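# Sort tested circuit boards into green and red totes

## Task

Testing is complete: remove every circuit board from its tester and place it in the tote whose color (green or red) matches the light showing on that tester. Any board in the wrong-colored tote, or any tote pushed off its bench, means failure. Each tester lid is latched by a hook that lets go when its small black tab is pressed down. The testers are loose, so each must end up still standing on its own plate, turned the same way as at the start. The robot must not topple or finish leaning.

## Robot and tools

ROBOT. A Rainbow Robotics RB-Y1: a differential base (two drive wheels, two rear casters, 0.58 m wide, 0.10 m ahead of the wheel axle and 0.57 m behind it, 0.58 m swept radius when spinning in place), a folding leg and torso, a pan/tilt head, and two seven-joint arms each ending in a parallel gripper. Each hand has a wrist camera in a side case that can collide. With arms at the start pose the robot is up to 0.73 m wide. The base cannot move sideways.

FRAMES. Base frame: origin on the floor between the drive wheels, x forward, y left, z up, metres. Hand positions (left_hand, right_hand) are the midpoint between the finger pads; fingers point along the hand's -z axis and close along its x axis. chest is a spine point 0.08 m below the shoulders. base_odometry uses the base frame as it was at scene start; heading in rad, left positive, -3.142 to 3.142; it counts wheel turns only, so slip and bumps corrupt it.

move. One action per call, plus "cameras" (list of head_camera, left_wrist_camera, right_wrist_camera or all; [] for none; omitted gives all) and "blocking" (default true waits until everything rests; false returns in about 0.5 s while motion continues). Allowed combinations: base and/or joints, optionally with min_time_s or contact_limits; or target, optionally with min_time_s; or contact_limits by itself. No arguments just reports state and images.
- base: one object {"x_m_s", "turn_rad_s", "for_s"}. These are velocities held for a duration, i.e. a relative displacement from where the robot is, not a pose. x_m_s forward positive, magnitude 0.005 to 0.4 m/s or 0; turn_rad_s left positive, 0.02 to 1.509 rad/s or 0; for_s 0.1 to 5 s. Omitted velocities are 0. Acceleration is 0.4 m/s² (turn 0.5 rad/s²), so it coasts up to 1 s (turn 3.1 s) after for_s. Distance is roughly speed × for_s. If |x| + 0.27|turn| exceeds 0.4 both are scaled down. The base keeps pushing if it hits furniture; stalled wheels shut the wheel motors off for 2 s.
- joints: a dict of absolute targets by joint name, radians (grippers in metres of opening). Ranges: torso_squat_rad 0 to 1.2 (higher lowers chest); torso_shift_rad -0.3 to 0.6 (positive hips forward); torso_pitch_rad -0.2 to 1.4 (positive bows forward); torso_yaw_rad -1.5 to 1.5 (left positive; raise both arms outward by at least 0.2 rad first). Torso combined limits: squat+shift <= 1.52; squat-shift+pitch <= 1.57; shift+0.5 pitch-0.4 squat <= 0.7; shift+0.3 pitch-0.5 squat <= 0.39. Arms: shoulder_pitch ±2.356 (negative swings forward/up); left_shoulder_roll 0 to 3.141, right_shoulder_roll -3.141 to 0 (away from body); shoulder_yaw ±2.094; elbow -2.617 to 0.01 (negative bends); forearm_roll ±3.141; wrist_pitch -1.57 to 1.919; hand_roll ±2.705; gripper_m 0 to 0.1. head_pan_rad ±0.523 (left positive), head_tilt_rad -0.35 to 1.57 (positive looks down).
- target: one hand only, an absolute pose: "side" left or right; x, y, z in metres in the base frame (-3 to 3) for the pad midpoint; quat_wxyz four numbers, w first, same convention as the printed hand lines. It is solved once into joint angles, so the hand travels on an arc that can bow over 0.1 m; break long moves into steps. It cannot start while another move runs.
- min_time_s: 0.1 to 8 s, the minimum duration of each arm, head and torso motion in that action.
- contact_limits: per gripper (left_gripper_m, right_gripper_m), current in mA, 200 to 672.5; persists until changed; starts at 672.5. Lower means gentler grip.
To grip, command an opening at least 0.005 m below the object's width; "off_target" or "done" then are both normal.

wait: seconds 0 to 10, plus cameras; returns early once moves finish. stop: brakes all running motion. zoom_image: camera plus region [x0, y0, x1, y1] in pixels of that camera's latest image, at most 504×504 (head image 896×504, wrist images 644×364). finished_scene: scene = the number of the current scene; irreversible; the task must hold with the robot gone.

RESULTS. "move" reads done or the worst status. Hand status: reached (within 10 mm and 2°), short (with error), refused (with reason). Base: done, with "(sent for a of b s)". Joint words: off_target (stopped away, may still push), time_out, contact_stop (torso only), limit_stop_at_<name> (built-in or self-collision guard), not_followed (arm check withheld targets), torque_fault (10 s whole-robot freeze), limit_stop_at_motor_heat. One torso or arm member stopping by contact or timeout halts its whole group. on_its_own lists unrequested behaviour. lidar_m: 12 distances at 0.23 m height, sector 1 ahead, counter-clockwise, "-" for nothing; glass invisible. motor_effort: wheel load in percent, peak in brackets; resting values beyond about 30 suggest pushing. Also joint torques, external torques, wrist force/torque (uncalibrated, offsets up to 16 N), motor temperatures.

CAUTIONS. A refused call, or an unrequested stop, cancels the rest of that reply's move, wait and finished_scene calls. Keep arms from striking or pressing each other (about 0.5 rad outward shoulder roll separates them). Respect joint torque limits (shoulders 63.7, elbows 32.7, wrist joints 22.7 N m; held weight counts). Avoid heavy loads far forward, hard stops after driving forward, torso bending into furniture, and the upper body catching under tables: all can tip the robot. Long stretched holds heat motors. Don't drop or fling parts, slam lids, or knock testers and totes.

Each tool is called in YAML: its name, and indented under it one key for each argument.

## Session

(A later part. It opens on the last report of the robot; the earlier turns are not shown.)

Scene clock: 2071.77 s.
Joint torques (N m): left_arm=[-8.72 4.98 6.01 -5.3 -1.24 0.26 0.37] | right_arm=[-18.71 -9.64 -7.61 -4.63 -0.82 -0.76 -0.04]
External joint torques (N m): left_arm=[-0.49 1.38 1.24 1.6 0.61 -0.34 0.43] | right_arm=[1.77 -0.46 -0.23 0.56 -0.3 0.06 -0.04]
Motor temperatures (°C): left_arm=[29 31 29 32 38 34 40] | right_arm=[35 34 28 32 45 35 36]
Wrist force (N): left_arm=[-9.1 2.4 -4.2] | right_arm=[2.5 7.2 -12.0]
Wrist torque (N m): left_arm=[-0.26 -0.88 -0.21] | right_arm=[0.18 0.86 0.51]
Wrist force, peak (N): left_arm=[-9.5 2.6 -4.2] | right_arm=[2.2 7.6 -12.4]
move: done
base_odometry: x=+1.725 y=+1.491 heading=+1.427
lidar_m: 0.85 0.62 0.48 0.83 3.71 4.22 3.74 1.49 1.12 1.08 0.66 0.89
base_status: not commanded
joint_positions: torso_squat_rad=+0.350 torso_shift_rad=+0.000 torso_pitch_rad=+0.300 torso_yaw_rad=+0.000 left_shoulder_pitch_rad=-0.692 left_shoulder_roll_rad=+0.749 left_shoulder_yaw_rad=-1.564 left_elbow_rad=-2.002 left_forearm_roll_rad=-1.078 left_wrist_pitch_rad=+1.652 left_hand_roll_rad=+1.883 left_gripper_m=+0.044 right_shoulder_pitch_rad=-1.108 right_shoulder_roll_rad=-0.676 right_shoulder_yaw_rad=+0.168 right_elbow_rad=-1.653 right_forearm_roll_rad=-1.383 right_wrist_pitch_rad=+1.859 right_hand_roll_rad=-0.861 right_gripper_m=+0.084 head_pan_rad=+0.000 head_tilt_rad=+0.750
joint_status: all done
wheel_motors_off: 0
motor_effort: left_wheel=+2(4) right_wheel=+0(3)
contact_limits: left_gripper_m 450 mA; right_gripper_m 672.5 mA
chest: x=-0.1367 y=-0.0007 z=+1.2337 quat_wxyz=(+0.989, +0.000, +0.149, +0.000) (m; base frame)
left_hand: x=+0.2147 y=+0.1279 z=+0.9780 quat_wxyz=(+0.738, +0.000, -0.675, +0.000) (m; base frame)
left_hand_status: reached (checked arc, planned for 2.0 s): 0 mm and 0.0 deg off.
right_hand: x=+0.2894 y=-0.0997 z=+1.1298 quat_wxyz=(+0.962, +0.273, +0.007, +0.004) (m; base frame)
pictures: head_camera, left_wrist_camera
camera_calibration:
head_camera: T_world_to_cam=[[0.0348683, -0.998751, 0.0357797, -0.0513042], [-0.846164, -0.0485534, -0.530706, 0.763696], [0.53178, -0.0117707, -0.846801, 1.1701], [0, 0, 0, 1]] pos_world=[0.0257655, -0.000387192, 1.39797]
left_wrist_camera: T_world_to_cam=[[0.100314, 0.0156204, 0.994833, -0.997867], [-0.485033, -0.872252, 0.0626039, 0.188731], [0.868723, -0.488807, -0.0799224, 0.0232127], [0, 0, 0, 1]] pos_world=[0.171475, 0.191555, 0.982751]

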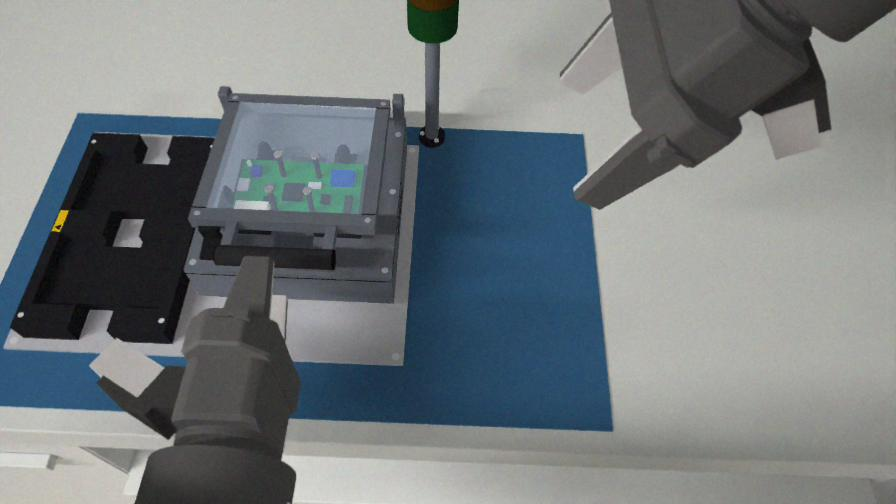

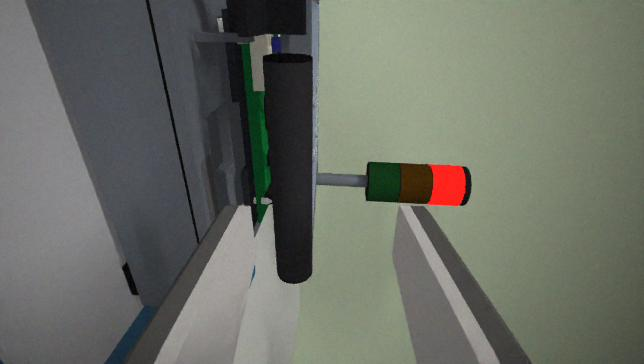

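move:
  target: {"side":"left","x":0.238,"y":0.128,"z":0.976,"quat_wxyz":[0.7373,0,-0.6756,0]}
  min_time_s: 1.5
  cameras: ["left_wrist_camera","head_camera"]

Scene clock: 2104.67 s.
Joint torques (N m): left_arm=[-9.71 4.99 6.73 -5.03 -1.28 0.31 0.3] | right_arm=[-18.73 -9.52 -7.8 -4.51 -0.82 -0.85 -0.13]
External joint torques (N m): left_arm=[-0.47 1.14 1.4 1.58 0.57 -0.33 0.35] | right_arm=[1.74 -0.35 -0.42 0.68 -0.3 -0.03 -0.13]
Motor temperatures (°C): left_arm=[29 31 29 33 38 34 40] | right_arm=[35 34 28 32 45 35 36]
Wrist force (N): left_arm=[-9.3 2.4 -4.1] | right_arm=[2.5 7.4 -12.2]
Wrist torque (N m): left_arm=[-0.27 -0.94 -0.22] | right_arm=[0.16 0.86 0.54]
Wrist force, peak (N): left_arm=[-9.4 2.6 -4.2] | right_arm=[2.5 7.6 -12.5]
move: done
base_odometry: x=+1.725 y=+1.491 heading=+1.427
lidar_m: 0.85 0.62 0.48 0.83 3.72 4.22 3.74 1.49 1.12 1.08 0.66 0.89
base_status: not commanded
joint_positions: torso_squat_rad=+0.350 torso_shift_rad=+0.000 torso_pitch_rad=+0.300 torso_yaw_rad=+0.000 left_shoulder_pitch_rad=-0.729 left_shoulder_roll_rad=+0.749 left_shoulder_yaw_rad=-1.532 left_elbow_rad=-1.956 left_forearm_roll_rad=-1.027 left_wrist_pitch_rad=+1.604 left_hand_roll_rad=+1.907 left_gripper_m=+0.044 right_shoulder_pitch_rad=-1.108 right_shoulder_roll_rad=-0.676 right_shoulder_yaw_rad=+0.168 right_elbow_rad=-1.653 right_forearm_roll_rad=-1.383 right_wrist_pitch_rad=+1.859 right_hand_roll_rad=-0.861 right_gripper_m=+0.084 head_pan_rad=+0.000 head_tilt_rad=+0.750
joint_status: all done
wheel_motors_off: 0
motor_effort: left_wheel=+2(4) right_wheel=-3(3)
contact_limits: left_gripper_m 450 mA; right_gripper_m 672.5 mA
chest: x=-0.1367 y=-0.0007 z=+1.2337 quat_wxyz=(+0.989, +0.000, +0.149, +0.000) (m; base frame)
left_hand: x=+0.2378 y=+0.1278 z=+0.9759 quat_wxyz=(+0.737, +0.000, -0.675, +0.000) (m; base frame)
left_hand_status: reached (checked arc, planned for 1.5 s): 0 mm and 0.0 deg off.
right_hand: x=+0.2894 y=-0.0997 z=+1.1298 quat_wxyz=(+0.962, +0.273, +0.007, +0.004) (m; base frame)
pictures: head_camera, left_wrist_camera
camera_calibration:
head_camera: T_world_to_cam=[[0.0348684, -0.998751, 0.0357799, -0.0513043], [-0.846165, -0.0485536, -0.530705, 0.763695], [0.53178, -0.0117708, -0.846801, 1.1701], [0, 0, 0, 1]] pos_world=[0.0257657, -0.000386979, 1.39797]
left_wrist_camera: T_world_to_cam=[[0.0999998, 0.0156843, 0.994864, -0.998047], [-0.485123, -0.872209, 0.0625133, 0.200103], [0.868709, -0.488883, -0.0796119, 0.00265079], [0, 0, 0, 1]] pos_world=[0.194576, 0.191481, 0.980623]

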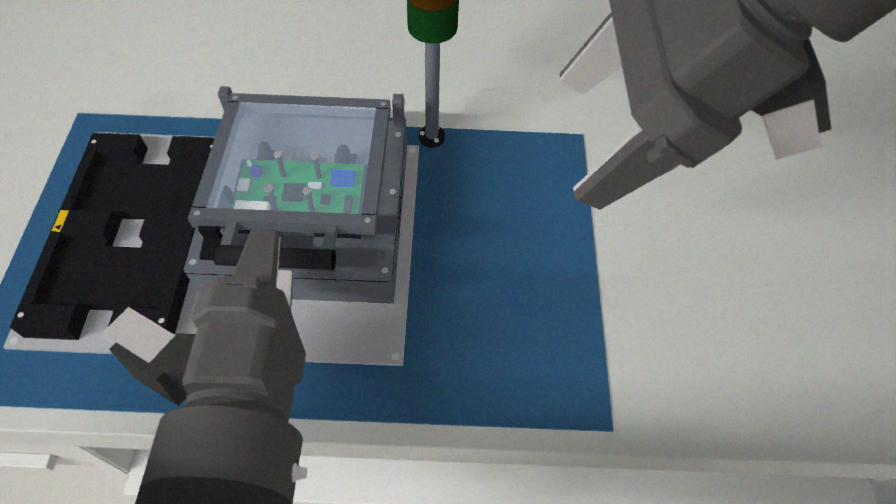

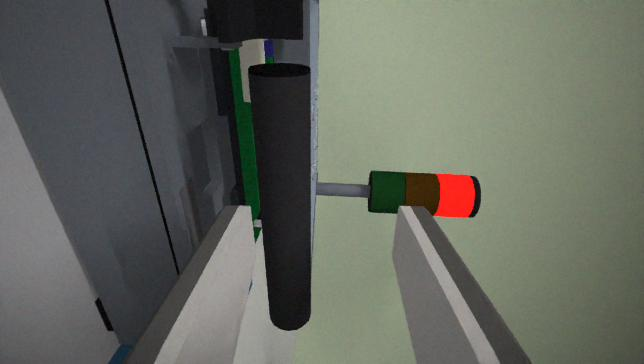

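move:
  joints: {"left_gripper_m":0.036}
  cameras: []

move:
  target: {"side":"left","x":0.250,"y":0.128,"z":0.974,"quat_wxyz":[0.7373,0,-0.6756,0]}
  min_time_s: 1.5
  cameras: ["left_wrist_camera"]

move:
  target: {"side":"left","x":0.263,"y":0.128,"z":0.974,"quat_wxyz":[0.7373,0,-0.6756,0]}
  min_time_s: 1.5
  cameras: ["left_wrist_camera"]

Scene clock: 2111.03 s.
Joint torques (N m): left_arm=[-9.89 5.1 6.68 -5.02 -1.56 0.54 0.33] | right_arm=[-18.45 -9.56 -7.73 -4.69 -0.86 -0.7 -0.12]
External joint torques (N m): left_arm=[-0.65 1.25 1.36 1.58 0.29 -0.11 0.38] | right_arm=[2.03 -0.39 -0.36 0.5 -0.34 0.12 -0.13]
Motor temperatures (°C): left_arm=[29 31 29 33 38 34 40] | right_arm=[35 34 28 32 45 35 36]
Wrist force (N): left_arm=[-11.1 2.2 -3.9] | right_arm=[2.0 7.4 -12.0]
Wrist torque (N m): left_arm=[-0.28 -0.88 -0.23] | right_arm=[0.17 0.80 0.50]
Wrist force, peak (N): left_arm=[-11.2 2.4 -3.9] | right_arm=[2.5 7.5 -12.4]
move: done
base_odometry: x=+1.725 y=+1.491 heading=+1.427
lidar_m: 0.85 0.62 0.48 0.83 3.71 4.22 3.73 1.50 1.12 1.08 0.65 0.89
base_status: not commanded
joint_positions: torso_squat_rad=+0.350 torso_shift_rad=+0.000 torso_pitch_rad=+0.300 torso_yaw_rad=+0.000 left_shoulder_pitch_rad=-0.729 left_shoulder_roll_rad=+0.749 left_shoulder_yaw_rad=-1.532 left_elbow_rad=-1.956 left_forearm_roll_rad=-1.027 left_wrist_pitch_rad=+1.604 left_hand_roll_rad=+1.907 left_gripper_m=+0.036 right_shoulder_pitch_rad=-1.108 right_shoulder_roll_rad=-0.676 right_shoulder_yaw_rad=+0.168 right_elbow_rad=-1.653 right_forearm_roll_rad=-1.383 right_wrist_pitch_rad=+1.859 right_hand_roll_rad=-0.861 right_gripper_m=+0.084 head_pan_rad=+0.000 head_tilt_rad=+0.750
joint_status: all done
wheel_motors_off: 0
motor_effort: left_wheel=+4(4) right_wheel=-1(2)
contact_limits: left_gripper_m 450 mA; right_gripper_m 672.5 mA
chest: x=-0.1367 y=-0.0007 z=+1.2337 quat_wxyz=(+0.989, +0.000, +0.149, +0.000) (m; base frame)
left_hand: x=+0.2378 y=+0.1278 z=+0.9759 quat_wxyz=(+0.737, +0.000, -0.675, +0.000) (m; base frame)
right_hand: x=+0.2894 y=-0.0997 z=+1.1298 quat_wxyz=(+0.962, +0.273, +0.007, +0.004) (m; base frame)
pictures: none
No camera images: "cameras" was empty.

Scene clock: 2112.87 s.
Joint torques (N m): left_arm=[-13.15 2.34 9.08 -5.18 -2.46 0.6 0.41] | right_arm=[-18.61 -9.69 -7.96 -4.47 -0.81 -0.94 -0.1]
External joint torques (N m): left_arm=[-3.42 -1.65 3.51 1.26 -0.62 -0.07 0.47] | right_arm=[1.87 -0.52 -0.58 0.72 -0.29 -0.12 -0.1]
Motor temperatures (°C): left_arm=[29 31 29 33 38 34 40] | right_arm=[35 34 28 32 45 35 36]
Wrist force (N): left_arm=[-14.1 3.5 -0.8] | right_arm=[2.4 7.8 -12.2]
Wrist torque (N m): left_arm=[-0.29 -0.78 -0.27] | right_arm=[0.10 0.86 0.51]
Wrist force, peak (N): left_arm=[-15.0 2.1 5.3] | right_arm=[2.4 7.8 -12.2]
move: done
base_odometry: x=+1.725 y=+1.491 heading=+1.427
lidar_m: 0.86 0.62 0.48 0.83 3.71 4.21 3.74 1.50 1.12 1.08 0.66 0.89
base_status: not commanded
joint_positions: torso_squat_rad=+0.350 torso_shift_rad=+0.000 torso_pitch_rad=+0.300 torso_yaw_rad=+0.000 left_shoulder_pitch_rad=-0.746 left_shoulder_roll_rad=+0.748 left_shoulder_yaw_rad=-1.517 left_elbow_rad=-1.929 left_forearm_roll_rad=-1.003 left_wrist_pitch_rad=+1.579 left_hand_roll_rad=+1.921 left_gripper_m=+0.036 right_shoulder_pitch_rad=-1.108 right_shoulder_roll_rad=-0.676 right_shoulder_yaw_rad=+0.168 right_elbow_rad=-1.653 right_forearm_roll_rad=-1.383 right_wrist_pitch_rad=+1.859 right_hand_roll_rad=-0.861 right_gripper_m=+0.084 head_pan_rad=+0.000 head_tilt_rad=+0.750
joint_status: all done
wheel_motors_off: 0
motor_effort: left_wheel=+2(4) right_wheel=-1(3)
contact_limits: left_gripper_m 450 mA; right_gripper_m 672.5 mA
chest: x=-0.1367 y=-0.0007 z=+1.2337 quat_wxyz=(+0.989, +0.000, +0.149, +0.000) (m; base frame)
left_hand: x=+0.2491 y=+0.1285 z=+0.9739 quat_wxyz=(+0.738, +0.000, -0.675, +0.000) (m; base frame)
left_hand_status: reached (checked arc, planned for 1.5 s): 1 mm and 0.1 deg off.
right_hand: x=+0.2894 y=-0.0997 z=+1.1297 quat_wxyz=(+0.962, +0.273, +0.007, +0.004) (m; base frame)
pictures: left_wrist_camera
camera_calibration:
left_wrist_camera: T_world_to_cam=[[0.101278, 0.0150904, 0.994744, -0.997302], [-0.484303, -0.872662, 0.062547, 0.20616], [0.869018, -0.488092, -0.0810734, -0.00579571], [0, 0, 0, 1]] pos_world=[0.205886, 0.192129, 0.978695]

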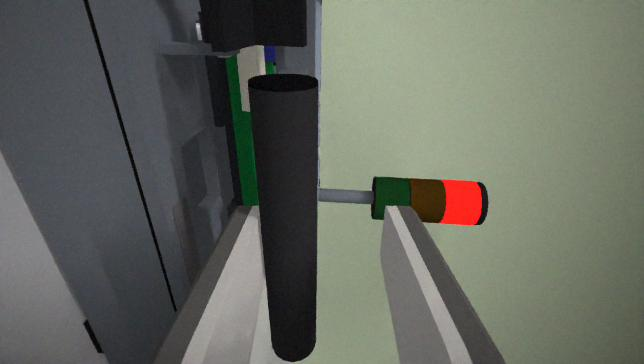

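Scene clock: 2114.70 s.
Joint torques (N m): left_arm=[-13.92 2.98 9.69 -5.04 -2.52 0.74 0.5] | right_arm=[-18.59 -9.47 -7.78 -4.5 -0.83 -0.8 -0.26]
External joint torques (N m): left_arm=[-3.63 -1.16 3.83 1.23 -0.69 0.05 0.56] | right_arm=[1.88 -0.3 -0.4 0.69 -0.31 0.01 -0.26]
Motor temperatures (°C): left_arm=[29 31 29 33 38 34 40] | right_arm=[35 34 28 32 45 35 36]
Wrist force (N): left_arm=[-14.7 2.5 -0.2] | right_arm=[2.4 7.6 -12.1]
Wrist torque (N m): left_arm=[-0.26 -0.81 -0.26] | right_arm=[0.13 0.86 0.51]
Wrist force, peak (N): left_arm=[-14.7 2.7 -0.4] | right_arm=[2.3 7.5 -12.5]
move: done
base_odometry: x=+1.725 y=+1.491 heading=+1.427
lidar_m: 0.85 0.62 0.48 0.83 3.71 4.22 3.74 1.50 1.11 1.08 0.66 0.89
base_status: not commanded
joint_positions: torso_squat_rad=+0.350 torso_shift_rad=+0.000 torso_pitch_rad=+0.300 torso_yaw_rad=+0.000 left_shoulder_pitch_rad=-0.767 left_shoulder_roll_rad=+0.748 left_shoulder_yaw_rad=-1.500 left_elbow_rad=-1.904 left_forearm_roll_rad=-0.977 left_wrist_pitch_rad=+1.551 left_hand_roll_rad=+1.932 left_gripper_m=+0.036 right_shoulder_pitch_rad=-1.108 right_shoulder_roll_rad=-0.676 right_shoulder_yaw_rad=+0.168 right_elbow_rad=-1.653 right_forearm_roll_rad=-1.383 right_wrist_pitch_rad=+1.859 right_hand_roll_rad=-0.861 right_gripper_m=+0.084 head_pan_rad=+0.000 head_tilt_rad=+0.750
joint_status: all done
wheel_motors_off: 0
motor_effort: left_wheel=+2(4) right_wheel=+0(3)
contact_limits: left_gripper_m 450 mA; right_gripper_m 672.5 mA
chest: x=-0.1367 y=-0.0007 z=+1.2337 quat_wxyz=(+0.989, +0.000, +0.149, +0.000) (m; base frame)
left_hand: x=+0.2620 y=+0.1285 z=+0.9740 quat_wxyz=(+0.738, +0.000, -0.675, +0.000) (m; base frame)
left_hand_status: reached (checked arc, planned for 1.5 s): 1 mm and 0.1 deg off.
right_hand: x=+0.2894 y=-0.0997 z=+1.1297 quat_wxyz=(+0.962, +0.273, +0.007, +0.004) (m; base frame)
pictures: left_wrist_camera
camera_calibration:
left_wrist_camera: T_world_to_cam=[[0.101258, 0.0152735, 0.994743, -0.998675], [-0.484425, -0.872582, 0.0627088, 0.212194], [0.868953, -0.488228, -0.0809567, -0.0170507], [0, 0, 0, 1]] pos_world=[0.218732, 0.192085, 0.978739]

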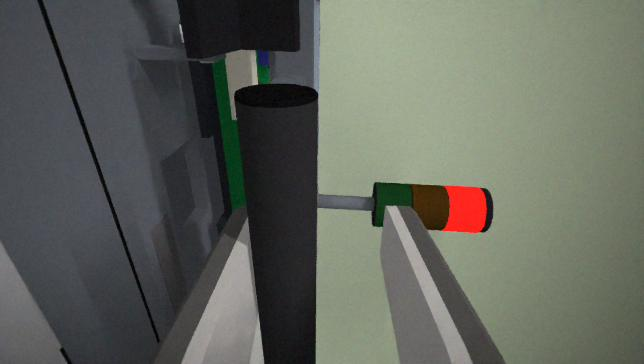

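move:
  joints: {"left_gripper_m":0.02}
  cameras: ["left_wrist_camera"]

move:
  target: {"side":"left","x":0.265,"y":0.128,"z":0.995,"quat_wxyz":[0.7373,0,-0.6756,0]}
  min_time_s: 2
  cameras: ["left_wrist_camera","head_camera"]

Scene clock: 2122.70 s.
Joint torques (N m): left_arm=[-12.78 3.08 8.83 -4.96 -2.38 0.74 0.46] | right_arm=[-18.48 -9.73 -7.91 -4.67 -0.77 -0.78 -0.17]
External joint torques (N m): left_arm=[-2.48 -1.06 2.96 1.31 -0.56 0.05 0.51] | right_arm=[2 -0.56 -0.53 0.52 -0.25 0.04 -0.17]
Motor temperatures (°C): left_arm=[29 31 29 33 38 34 40] | right_arm=[35 34 28 32 45 35 36]
Wrist force (N): left_arm=[-13.4 1.7 -1.1] | right_arm=[2.4 7.4 -12.0]
Wrist torque (N m): left_arm=[-0.25 -0.89 -0.24] | right_arm=[0.16 0.85 0.52]
Wrist force, peak (N): left_arm=[-14.9 2.5 -0.6] | right_arm=[2.5 7.8 -12.3]
move: done
base_odometry: x=+1.725 y=+1.491 heading=+1.427
lidar_m: 0.85 0.62 0.48 0.83 3.72 4.22 3.74 1.50 1.12 1.08 0.65 0.89
base_status: not commanded
joint_positions: torso_squat_rad=+0.350 torso_shift_rad=+0.000 torso_pitch_rad=+0.300 torso_yaw_rad=+0.000 left_shoulder_pitch_rad=-0.767 left_shoulder_roll_rad=+0.748 left_shoulder_yaw_rad=-1.500 left_elbow_rad=-1.904 left_forearm_roll_rad=-0.977 left_wrist_pitch_rad=+1.551 left_hand_roll_rad=+1.932 left_gripper_m=+0.020 right_shoulder_pitch_rad=-1.108 right_shoulder_roll_rad=-0.676 right_shoulder_yaw_rad=+0.168 right_elbow_rad=-1.653 right_forearm_roll_rad=-1.383 right_wrist_pitch_rad=+1.859 right_hand_roll_rad=-0.861 right_gripper_m=+0.084 head_pan_rad=+0.000 head_tilt_rad=+0.750
joint_status: all done
wheel_motors_off: 0
motor_effort: left_wheel=+2(3) right_wheel=+0(2)
contact_limits: left_gripper_m 450 mA; right_gripper_m 672.5 mA
chest: x=-0.1367 y=-0.0007 z=+1.2337 quat_wxyz=(+0.989, +0.000, +0.149, +0.000) (m; base frame)
left_hand: x=+0.2621 y=+0.1284 z=+0.9741 quat_wxyz=(+0.738, +0.000, -0.675, +0.000) (m; base frame)
right_hand: x=+0.2894 y=-0.0997 z=+1.1297 quat_wxyz=(+0.962, +0.273, +0.007, +0.004) (m; base frame)
pictures: left_wrist_camera
camera_calibration:
left_wrist_camera: T_world_to_cam=[[0.100929, 0.0153878, 0.994775, -0.998775], [-0.484441, -0.872578, 0.0626483, 0.212273], [0.868982, -0.488233, -0.0806135, -0.0174907], [0, 0, 0, 1]] pos_world=[0.218838, 0.192055, 0.978847]

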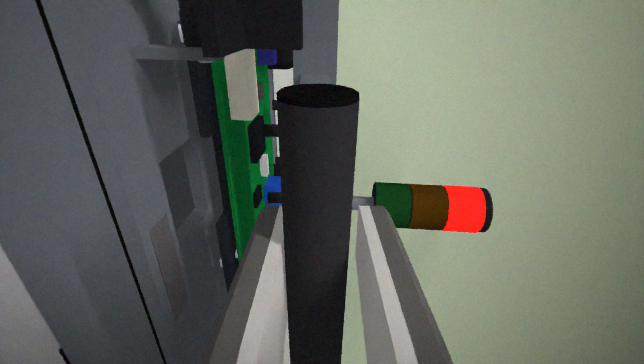

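Scene clock: 2125.03 s.
Joint torques (N m): left_arm=[-12.45 7.12 9.3 -6.19 -2.01 1.76 -0.27] | right_arm=[-18.47 -9.55 -7.52 -4.52 -0.84 -0.91 -0.15]
External joint torques (N m): left_arm=[-1.97 2.78 3.19 0.2 -0.15 1.16 -0.21] | right_arm=[2 -0.38 -0.14 0.67 -0.31 -0.09 -0.15]
Motor temperatures (°C): left_arm=[29 31 29 33 38 34 40] | right_arm=[35 34 28 32 45 35 36]
Wrist force (N): left_arm=[-13.0 -0.1 -2.1] | right_arm=[2.6 7.3 -12.0]
Wrist torque (N m): left_arm=[-0.30 -0.84 -0.22] | right_arm=[0.17 0.86 0.52]
Wrist force, peak (N): left_arm=[-13.6 4.6 -6.5] | right_arm=[2.3 7.6 -12.5]
move: done
base_odometry: x=+1.725 y=+1.491 heading=+1.427
lidar_m: 0.85 0.62 0.48 0.83 3.71 4.22 3.75 1.50 1.12 1.09 0.65 0.89
base_status: not commanded
joint_positions: torso_squat_rad=+0.350 torso_shift_rad=+0.000 torso_pitch_rad=+0.300 torso_yaw_rad=+0.000 left_shoulder_pitch_rad=-0.784 left_shoulder_roll_rad=+0.777 left_shoulder_yaw_rad=-1.481 left_elbow_rad=-1.981 left_forearm_roll_rad=-0.954 left_wrist_pitch_rad=+1.564 left_hand_roll_rad=+1.882 left_gripper_m=+0.020 right_shoulder_pitch_rad=-1.108 right_shoulder_roll_rad=-0.676 right_shoulder_yaw_rad=+0.168 right_elbow_rad=-1.653 right_forearm_roll_rad=-1.383 right_wrist_pitch_rad=+1.859 right_hand_roll_rad=-0.861 right_gripper_m=+0.084 head_pan_rad=+0.000 head_tilt_rad=+0.750
joint_status: all done
wheel_motors_off: 0
motor_effort: left_wheel=+2(4) right_wheel=-2(3)
contact_limits: left_gripper_m 450 mA; right_gripper_m 672.5 mA
chest: x=-0.1366 y=-0.0007 z=+1.2337 quat_wxyz=(+0.989, +0.000, +0.149, +0.000) (m; base frame)
left_hand: x=+0.2647 y=+0.1274 z=+0.9940 quat_wxyz=(+0.736, -0.001, -0.676, +0.000) (m; base frame)
left_hand_status: reached (checked arc, planned for 2.0 s): 1 mm and 0.2 deg off.
right_hand: x=+0.2895 y=-0.0997 z=+1.1297 quat_wxyz=(+0.962, +0.273, +0.007, +0.004) (m; base frame)
pictures: head_camera, left_wrist_camera
camera_calibration:
head_camera: T_world_to_cam=[[0.0348573, -0.998752, 0.0357809, -0.0513087], [-0.846222, -0.0485435, -0.530615, 0.763623], [0.53169, -0.0117828, -0.846857, 1.17012], [0, 0, 0, 1]] pos_world=[0.0258416, -0.000388497, 1.39795]
left_wrist_camera: T_world_to_cam=[[0.0971375, 0.0160649, 0.995141, -1.01827], [-0.486811, -0.871334, 0.0615847, 0.212967], [0.86809, -0.490427, -0.0768186, -0.0219285], [0, 0, 0, 1]] pos_world=[0.221622, 0.191169, 0.998518]

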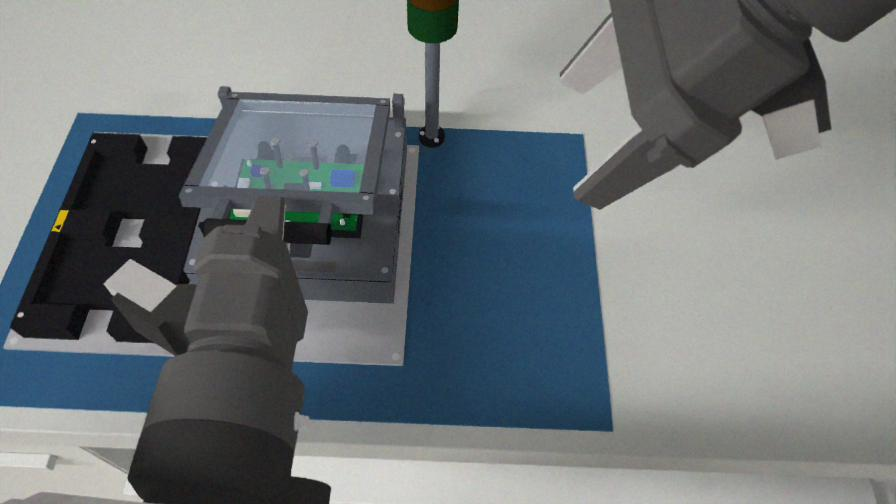

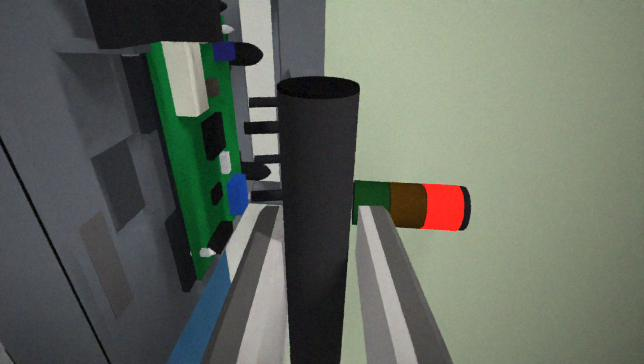

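move:
  target: {"side":"left","x":0.273,"y":0.127,"z":1.030,"quat_wxyz":[0.7373,0,-0.6756,0]}
  min_time_s: 2
  cameras: []

move:
  target: {"side":"left","x":0.294,"y":0.127,"z":1.070,"quat_wxyz":[0.7373,0,-0.6756,0]}
  min_time_s: 2
  cameras: ["left_wrist_camera","head_camera"]

move:
  target: {"side":"left","x":0.321,"y":0.127,"z":1.095,"quat_wxyz":[0.6947,0,-0.7193,0]}
  min_time_s: 2
  cameras: ["left_wrist_camera","head_camera"]

Scene clock: 2143.40 s.
Joint torques (N m): left_arm=[-12.56 7.27 9.62 -6.19 -2.13 1.71 -0.24] | right_arm=[-18.35 -9.73 -7.72 -4.57 -0.8 -0.81 -0.08]
External joint torques (N m): left_arm=[-1.6 2.57 3 0.27 -0.22 1.29 -0.18] | right_arm=[2.12 -0.56 -0.34 0.62 -0.28 0.01 -0.08]
Motor temperatures (°C): left_arm=[29 31 29 33 38 34 40] | right_arm=[35 34 28 32 45 35 36]
Wrist force (N): left_arm=[-13.1 -0.9 -3.3] | right_arm=[2.4 7.4 -12.0]
Wrist torque (N m): left_arm=[-0.31 -0.83 -0.19] | right_arm=[0.16 0.84 0.52]
Wrist force, peak (N): left_arm=[-14.4 4.1 -7.3] | right_arm=[2.4 7.9 -12.3]
move: done
base_odometry: x=+1.725 y=+1.491 heading=+1.427
lidar_m: 0.86 0.61 0.48 0.83 3.72 4.22 3.74 1.49 1.12 1.08 0.66 0.89
base_status: not commanded
joint_positions: torso_squat_rad=+0.350 torso_shift_rad=+0.000 torso_pitch_rad=+0.300 torso_yaw_rad=+0.000 left_shoulder_pitch_rad=-0.823 left_shoulder_roll_rad=+0.825 left_shoulder_yaw_rad=-1.432 left_elbow_rad=-2.108 left_forearm_roll_rad=-0.884 left_wrist_pitch_rad=+1.582 left_hand_roll_rad=+1.791 left_gripper_m=+0.020 right_shoulder_pitch_rad=-1.108 right_shoulder_roll_rad=-0.676 right_shoulder_yaw_rad=+0.168 right_elbow_rad=-1.653 right_forearm_roll_rad=-1.383 right_wrist_pitch_rad=+1.859 right_hand_roll_rad=-0.861 right_gripper_m=+0.084 head_pan_rad=+0.000 head_tilt_rad=+0.750
joint_status: all done
wheel_motors_off: 0
motor_effort: left_wheel=+3(4) right_wheel=+0(3)
contact_limits: left_gripper_m 450 mA; right_gripper_m 672.5 mA
chest: x=-0.1366 y=-0.0007 z=+1.2337 quat_wxyz=(+0.989, +0.000, +0.149, +0.000) (m; base frame)
left_hand: x=+0.2726 y=+0.1267 z=+1.0295 quat_wxyz=(+0.738, +0.000, -0.675, +0.000) (m; base frame)
left_hand_status: reached (checked arc, planned for 2.0 s): 1 mm and 0.1 deg off.
right_hand: x=+0.2895 y=-0.0997 z=+1.1297 quat_wxyz=(+0.962, +0.273, +0.007, +0.004) (m; base frame)
pictures: none
No camera images: "cameras" was empty.

Scene clock: 2145.73 s.
Joint torques (N m): left_arm=[-14.22 7.4 10.7 -7.32 -2.91 0.92 -0.28] | right_arm=[-18.57 -9.48 -7.96 -4.61 -0.87 -0.81 -0.02]
External joint torques (N m): left_arm=[-2.2 2.16 3.26 -1.21 -0.98 0.65 -0.23] | right_arm=[1.9 -0.31 -0.58 0.58 -0.35 0.01 -0.03]
Motor temperatures (°C): left_arm=[29 31 29 33 38 34 40] | right_arm=[35 34 28 32 45 35 36]
Wrist force (N): left_arm=[-16.2 -0.4 -8.3] | right_arm=[2.2 7.6 -11.9]
Wrist torque (N m): left_arm=[-0.29 -0.78 -0.22] | right_arm=[0.14 0.84 0.50]
Wrist force, peak (N): left_arm=[-17.1 1.8 -9.0] | right_arm=[2.3 7.8 -12.2]
move: done
base_odometry: x=+1.725 y=+1.491 heading=+1.427
lidar_m: 0.85 0.63 0.48 0.83 3.72 4.22 3.74 1.49 1.11 1.08 0.66 0.89
base_status: not commanded
joint_positions: torso_squat_rad=+0.350 torso_shift_rad=+0.000 torso_pitch_rad=+0.300 torso_yaw_rad=+0.000 left_shoulder_pitch_rad=-0.892 left_shoulder_roll_rad=+0.874 left_shoulder_yaw_rad=-1.352 left_elbow_rad=-2.198 left_forearm_roll_rad=-0.766 left_wrist_pitch_rad=+1.577 left_hand_roll_rad=+1.714 left_gripper_m=+0.020 right_shoulder_pitch_rad=-1.108 right_shoulder_roll_rad=-0.676 right_shoulder_yaw_rad=+0.168 right_elbow_rad=-1.653 right_forearm_roll_rad=-1.383 right_wrist_pitch_rad=+1.859 right_hand_roll_rad=-0.861 right_gripper_m=+0.084 head_pan_rad=+0.000 head_tilt_rad=+0.750
joint_status: all done
wheel_motors_off: 0
motor_effort: left_wheel=+2(4) right_wheel=-1(3)
contact_limits: left_gripper_m 450 mA; right_gripper_m 672.5 mA
chest: x=-0.1365 y=-0.0007 z=+1.2337 quat_wxyz=(+0.989, +0.000, +0.149, +0.000) (m; base frame)
left_hand: x=+0.2937 y=+0.1269 z=+1.0693 quat_wxyz=(+0.738, +0.000, -0.675, +0.000) (m; base frame)
left_hand_status: reached (checked arc, planned for 2.0 s): 1 mm and 0.1 deg off.
right_hand: x=+0.2895 y=-0.0997 z=+1.1296 quat_wxyz=(+0.962, +0.273, +0.007, +0.004) (m; base frame)
pictures: head_camera, left_wrist_camera
camera_calibration:
head_camera: T_world_to_cam=[[0.0348307, -0.998752, 0.0357885, -0.0513217], [-0.846321, -0.0485228, -0.530458, 0.763503], [0.531533, -0.0118123, -0.846955, 1.17015], [0, 0, 0, 1]] pos_world=[0.0259833, -0.000388221, 1.39791]
left_wrist_camera: T_world_to_cam=[[0.100813, 0.0152794, 0.994788, -1.0966], [-0.485222, -0.87215, 0.0625685, 0.220516], [0.86856, -0.489, -0.0805097, -0.0379319], [0, 0, 0, 1]] pos_world=[0.250496, 0.19053, 1.07403]

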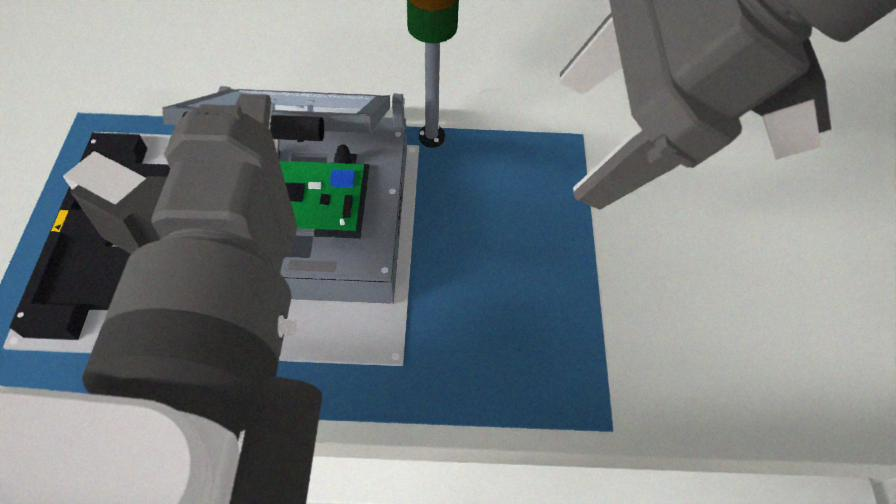

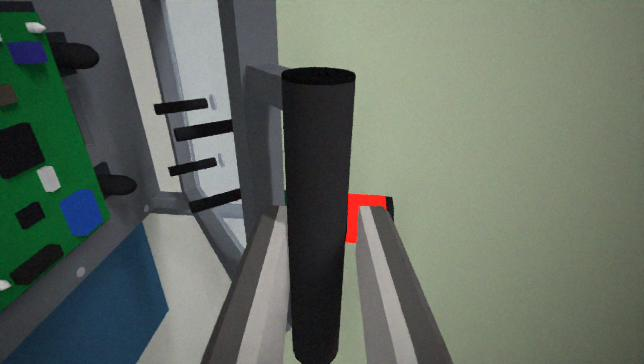

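Scene clock: 2148.07 s.
Joint torques (N m): left_arm=[-18.03 2.95 12.18 -7.51 -4.59 -0.18 0.49] | right_arm=[-18.56 -9.45 -7.7 -4.63 -0.8 -0.78 -0.15]
External joint torques (N m): left_arm=[-4.88 -2.63 4.15 -1.88 -2.66 -0.55 0.54] | right_arm=[1.91 -0.27 -0.32 0.56 -0.28 0.04 -0.15]
Motor temperatures (°C): left_arm=[29 31 29 33 38 34 40] | right_arm=[35 34 28 32 45 35 36]
Wrist force (N): left_arm=[-21.6 5.6 -8.4] | right_arm=[2.5 7.5 -12.2]
Wrist torque (N m): left_arm=[-0.17 -0.73 -0.30] | right_arm=[0.14 0.86 0.50]
Wrist force, peak (N): left_arm=[-22.6 4.9 -9.8] | right_arm=[2.3 7.7 -12.2]
move: done
base_odometry: x=+1.725 y=+1.491 heading=+1.427
lidar_m: 0.85 0.62 0.47 0.83 3.71 4.22 3.74 1.49 1.11 1.08 0.66 0.89
base_status: not commanded
joint_positions: torso_squat_rad=+0.350 torso_shift_rad=+0.000 torso_pitch_rad=+0.300 torso_yaw_rad=+0.000 left_shoulder_pitch_rad=-0.938 left_shoulder_roll_rad=+0.872 left_shoulder_yaw_rad=-1.333 left_elbow_rad=-2.114 left_forearm_roll_rad=-0.830 left_wrist_pitch_rad=+1.538 left_hand_roll_rad=+1.757 left_gripper_m=+0.020 right_shoulder_pitch_rad=-1.108 right_shoulder_roll_rad=-0.676 right_shoulder_yaw_rad=+0.168 right_elbow_rad=-1.653 right_forearm_roll_rad=-1.383 right_wrist_pitch_rad=+1.859 right_hand_roll_rad=-0.861 right_gripper_m=+0.084 head_pan_rad=+0.000 head_tilt_rad=+0.750
joint_status: all done
wheel_motors_off: 0
motor_effort: left_wheel=+2(4) right_wheel=-2(3)
contact_limits: left_gripper_m 450 mA; right_gripper_m 672.5 mA
chest: x=-0.1364 y=-0.0007 z=+1.2337 quat_wxyz=(+0.989, +0.000, +0.150, +0.000) (m; base frame)
left_hand: x=+0.3208 y=+0.1276 z=+1.0938 quat_wxyz=(+0.696, +0.001, -0.718, +0.000) (m; base frame)
left_hand_status: reached (checked arc, planned for 2.0 s): 1 mm and 0.2 deg off.
right_hand: x=+0.2897 y=-0.0997 z=+1.1295 quat_wxyz=(+0.962, +0.273, +0.007, +0.004) (m; base frame)
pictures: head_camera, left_wrist_camera
camera_calibration:
head_camera: T_world_to_cam=[[0.0348531, -0.99875, 0.0358178, -0.0513322], [-0.846443, -0.0485546, -0.530261, 0.763348], [0.531337, -0.0118365, -0.847078, 1.17019], [0, 0, 0, 1]] pos_world=[0.0261532, -0.000352962, 1.39786]
left_wrist_camera: T_world_to_cam=[[-0.0195801, 0.0136441, 0.999715, -1.09028], [-0.487956, -0.872865, 0.00235588, 0.299644], [0.872648, -0.487771, 0.0237485, -0.174639], [0, 0, 0, 1]] pos_world=[0.277264, 0.19124, 1.09341]

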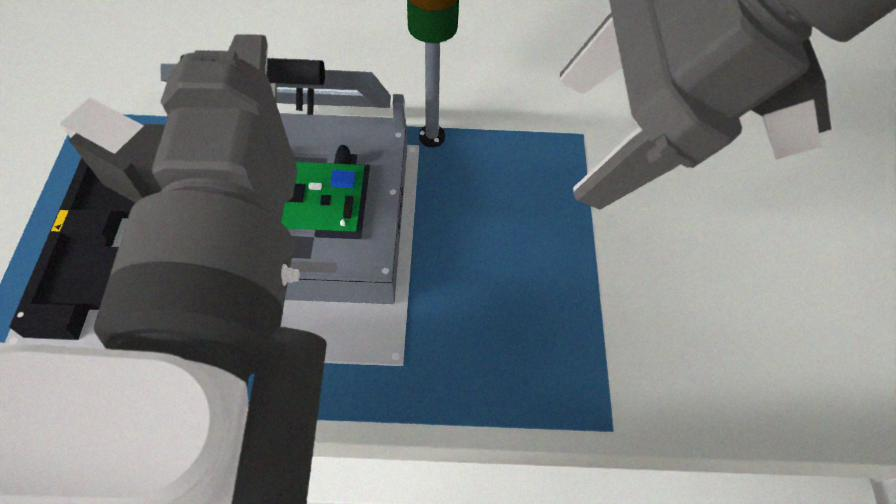

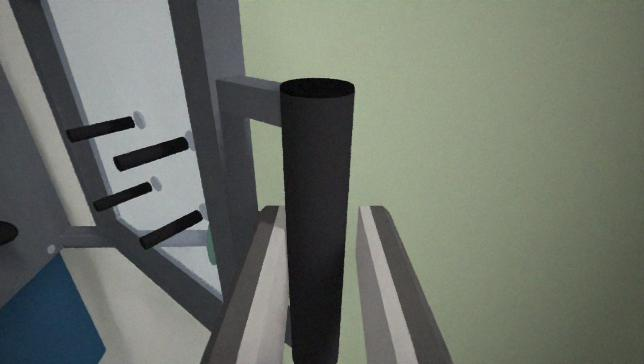

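move:
  target: {"side":"left","x":0.350,"y":0.127,"z":1.115,"quat_wxyz":[0.6428,0,-0.766,0]}
  min_time_s: 2
  cameras: ["head_camera"]

move:
  target: {"side":"left","x":0.383,"y":0.127,"z":1.126,"quat_wxyz":[0.5878,0,-0.809,0]}
  min_time_s: 2
  cameras: ["left_wrist_camera","head_camera"]

move:
  target: {"side":"left","x":0.405,"y":0.127,"z":1.130,"quat_wxyz":[0.5446,0,-0.8387,0]}
  min_time_s: 2
  cameras: ["left_wrist_camera","head_camera"]

Scene clock: 2159.50 s.
Joint torques (N m): left_arm=[-20.9 2.78 13.43 -6.95 -4.99 0.16 0.47] | right_arm=[-18.57 -9.29 -7.62 -4.51 -0.85 -0.82 -0.09]
External joint torques (N m): left_arm=[-6.44 -3.1 4.9 -1.87 -3.11 -0.37 0.52] | right_arm=[1.9 -0.12 -0.25 0.69 -0.33 0 -0.09]
Motor temperatures (°C): left_arm=[30 31 30 33 38 34 40] | right_arm=[35 34 28 32 45 35 36]
Wrist force (N): left_arm=[-23.5 6.7 -3.4] | right_arm=[2.2 7.3 -12.0]
Wrist torque (N m): left_arm=[-0.10 -0.71 -0.34] | right_arm=[0.17 0.82 0.51]
Wrist force, peak (N): left_arm=[-24.9 6.3 -4.3] | right_arm=[2.3 7.7 -12.5]
move: done
base_odometry: x=+1.725 y=+1.491 heading=+1.427
lidar_m: 0.85 0.62 0.48 0.83 3.71 4.22 3.74 1.50 1.12 1.08 0.65 0.89
base_status: not commanded
joint_positions: torso_squat_rad=+0.350 torso_shift_rad=+0.000 torso_pitch_rad=+0.300 torso_yaw_rad=+0.000 left_shoulder_pitch_rad=-0.984 left_shoulder_roll_rad=+0.849 left_shoulder_yaw_rad=-1.327 left_elbow_rad=-1.974 left_forearm_roll_rad=-0.928 left_wrist_pitch_rad=+1.491 left_hand_roll_rad=+1.841 left_gripper_m=+0.020 right_shoulder_pitch_rad=-1.108 right_shoulder_roll_rad=-0.676 right_shoulder_yaw_rad=+0.168 right_elbow_rad=-1.653 right_forearm_roll_rad=-1.383 right_wrist_pitch_rad=+1.859 right_hand_roll_rad=-0.861 right_gripper_m=+0.084 head_pan_rad=+0.000 head_tilt_rad=+0.750
joint_status: all done
wheel_motors_off: 0
motor_effort: left_wheel=+2(4) right_wheel=-1(4)
contact_limits: left_gripper_m 450 mA; right_gripper_m 672.5 mA
chest: x=-0.1364 y=-0.0007 z=+1.2336 quat_wxyz=(+0.989, +0.000, +0.150, +0.000) (m; base frame)
left_hand: x=+0.3496 y=+0.1277 z=+1.1136 quat_wxyz=(+0.644, +0.001, -0.765, +0.000) (m; base frame)
left_hand_status: reached (checked arc, planned for 2.0 s): 2 mm and 0.3 deg off.
right_hand: x=+0.2897 y=-0.0996 z=+1.1295 quat_wxyz=(+0.962, +0.273, +0.007, +0.004) (m; base frame)
pictures: head_camera
camera_calibration:
head_camera: T_world_to_cam=[[0.0348562, -0.998749, 0.0358552, -0.0513598], [-0.846477, -0.0485764, -0.530205, 0.763293], [0.531283, -0.0118697, -0.847111, 1.17021], [0, 0, 0, 1]] pos_world=[0.0261872, -0.0003275, 1.39784]

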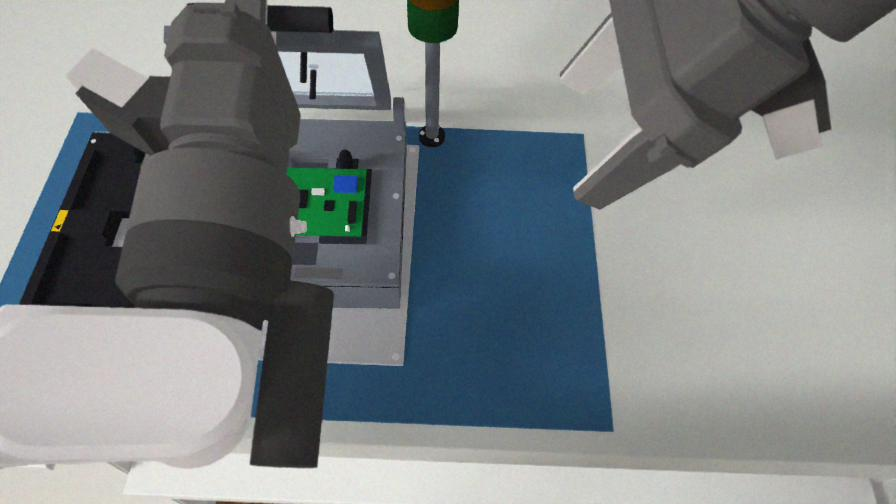

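Scene clock: 2161.83 s.
Joint torques (N m): left_arm=[-23.72 4.83 12.63 -5.53 -5.16 1.6 0.46] | right_arm=[-18.71 -9.17 -7.66 -4.46 -0.8 -0.86 -0.06]
External joint torques (N m): left_arm=[-7.64 -1.29 3.8 -1.14 -3.42 0.85 0.52] | right_arm=[1.76 0 -0.29 0.73 -0.28 -0.04 -0.07]
Motor temperatures (°C): left_arm=[30 31 30 33 38 34 40] | right_arm=[35 34 28 32 45 35 36]
Wrist force (N): left_arm=[-25.1 4.2 1.1] | right_arm=[2.4 7.6 -12.1]
Wrist torque (N m): left_arm=[-0.19 -0.58 -0.34] | right_arm=[0.14 0.84 0.51]
Wrist force, peak (N): left_arm=[-25.1 6.8 -3.8] | right_arm=[2.5 7.5 -12.4]
move: done
base_odometry: x=+1.725 y=+1.491 heading=+1.427
lidar_m: 0.85 0.62 0.48 0.83 3.72 4.22 3.74 1.50 1.12 1.08 0.66 0.89
base_status: not commanded
joint_positions: torso_squat_rad=+0.350 torso_shift_rad=+0.000 torso_pitch_rad=+0.300 torso_yaw_rad=+0.000 left_shoulder_pitch_rad=-1.032 left_shoulder_roll_rad=+0.792 left_shoulder_yaw_rad=-1.328 left_elbow_rad=-1.761 left_forearm_roll_rad=-1.038 left_wrist_pitch_rad=+1.444 left_hand_roll_rad=+1.972 left_gripper_m=+0.020 right_shoulder_pitch_rad=-1.108 right_shoulder_roll_rad=-0.676 right_shoulder_yaw_rad=+0.168 right_elbow_rad=-1.653 right_forearm_roll_rad=-1.383 right_wrist_pitch_rad=+1.859 right_hand_roll_rad=-0.861 right_gripper_m=+0.084 head_pan_rad=+0.000 head_tilt_rad=+0.750
joint_status: all done
wheel_motors_off: 0
motor_effort: left_wheel=+1(4) right_wheel=-1(4)
contact_limits: left_gripper_m 450 mA; right_gripper_m 672.5 mA
chest: x=-0.1364 y=-0.0007 z=+1.2336 quat_wxyz=(+0.989, +0.000, +0.150, +0.000) (m; base frame)
left_hand: x=+0.3825 y=+0.1275 z=+1.1245 quat_wxyz=(+0.590, +0.001, -0.807, -0.001) (m; base frame)
left_hand_status: reached (checked arc, planned for 2.0 s): 2 mm and 0.3 deg off.
right_hand: x=+0.2897 y=-0.0996 z=+1.1295 quat_wxyz=(+0.962, +0.273, +0.007, +0.004) (m; base frame)
pictures: head_camera, left_wrist_camera
camera_calibration:
head_camera: T_world_to_cam=[[0.034834, -0.998749, 0.0358871, -0.0513882], [-0.846507, -0.0485738, -0.530157, 0.763246], [0.531236, -0.0119112, -0.84714, 1.17022], [0, 0, 0, 1]] pos_world=[0.0262181, -0.000311426, 1.39783]
left_wrist_camera: T_world_to_cam=[[-0.292033, 0.0132263, 0.956317, -0.966727], [-0.471021, -0.872224, -0.131773, 0.473796], [0.83238, -0.488927, 0.260948, -0.48042], [0, 0, 0, 1]] pos_world=[0.340744, 0.191152, 1.1123]

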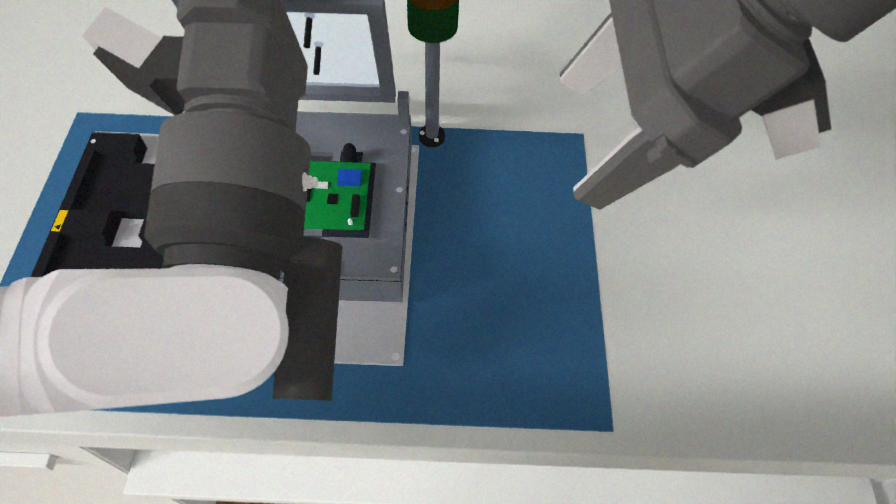

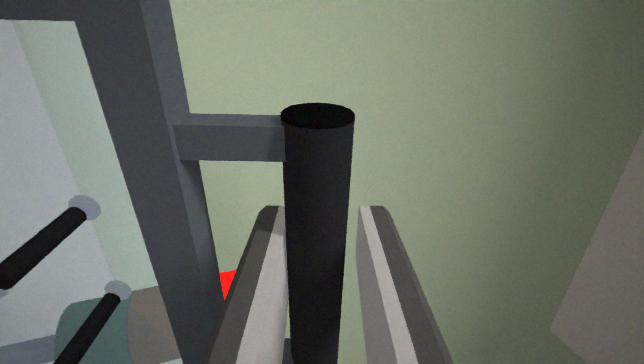

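Scene clock: 2164.17 s.
Joint torques (N m): left_arm=[-26.14 5.27 12.91 -4.37 -4.73 2.41 0.48] | right_arm=[-18.6 -9.62 -7.65 -4.47 -0.88 -0.78 -0.17]
External joint torques (N m): left_arm=[-8.84 -0.92 4.21 -0.57 -3.15 1.48 0.53] | right_arm=[1.87 -0.44 -0.28 0.73 -0.36 0.04 -0.17]
Motor temperatures (°C): left_arm=[30 31 30 33 38 34 40] | right_arm=[35 34 28 32 45 35 36]
Wrist force (N): left_arm=[-24.8 3.3 5.8] | right_arm=[2.1 7.1 -12.0]
Wrist torque (N m): left_arm=[-0.22 -0.56 -0.29] | right_arm=[0.19 0.83 0.51]
Wrist force, peak (N): left_arm=[-25.6 5.4 1.6] | right_arm=[2.2 7.5 -12.3]
move: done
base_odometry: x=+1.725 y=+1.491 heading=+1.427
lidar_m: 0.85 0.62 0.48 0.83 3.72 4.22 3.74 1.49 1.12 1.09 0.66 0.89
base_status: not commanded
joint_positions: torso_squat_rad=+0.350 torso_shift_rad=+0.000 torso_pitch_rad=+0.300 torso_yaw_rad=+0.000 left_shoulder_pitch_rad=-1.066 left_shoulder_roll_rad=+0.728 left_shoulder_yaw_rad=-1.336 left_elbow_rad=-1.564 left_forearm_roll_rad=-1.133 left_wrist_pitch_rad=+1.429 left_hand_roll_rad=+2.095 left_gripper_m=+0.020 right_shoulder_pitch_rad=-1.108 right_shoulder_roll_rad=-0.676 right_shoulder_yaw_rad=+0.168 right_elbow_rad=-1.653 right_forearm_roll_rad=-1.383 right_wrist_pitch_rad=+1.859 right_hand_roll_rad=-0.861 right_gripper_m=+0.084 head_pan_rad=+0.000 head_tilt_rad=+0.750
joint_status: all done
wheel_motors_off: 0
motor_effort: left_wheel=+2(5) right_wheel=-2(3)
contact_limits: left_gripper_m 450 mA; right_gripper_m 672.5 mA
chest: x=-0.1364 y=-0.0007 z=+1.2336 quat_wxyz=(+0.989, +0.000, +0.150, +0.000) (m; base frame)
left_hand: x=+0.4045 y=+0.1274 z=+1.1283 quat_wxyz=(+0.547, +0.001, -0.837, -0.001) (m; base frame)
left_hand_status: reached (checked arc, planned for 2.0 s): 2 mm and 0.3 deg off.
right_hand: x=+0.2897 y=-0.0996 z=+1.1294 quat_wxyz=(+0.962, +0.273, +0.007, +0.004) (m; base frame)
pictures: head_camera, left_wrist_camera
camera_calibration:
head_camera: T_world_to_cam=[[0.0348398, -0.998748, 0.0358858, -0.0513864], [-0.846519, -0.0485778, -0.530138, 0.763226], [0.531218, -0.0119081, -0.847152, 1.17023], [0, 0, 0, 1]] pos_world=[0.0262281, -0.000311003, 1.39782]
left_wrist_camera: T_world_to_cam=[[-0.390708, 0.0136111, 0.920414, -0.883566], [-0.454887, -0.872128, -0.180199, 0.532696], [0.800266, -0.489089, 0.346939, -0.583829], [0, 0, 0, 1]] pos_world=[0.364318, 0.191061, 1.11179]

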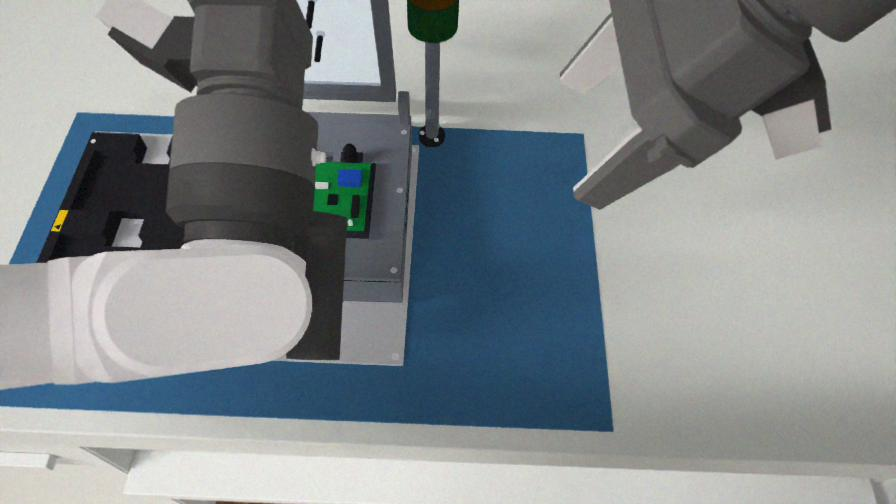

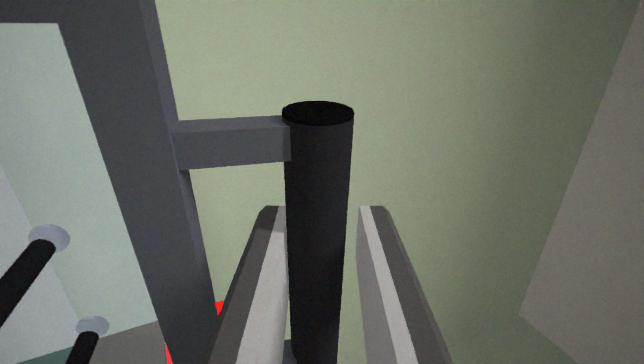

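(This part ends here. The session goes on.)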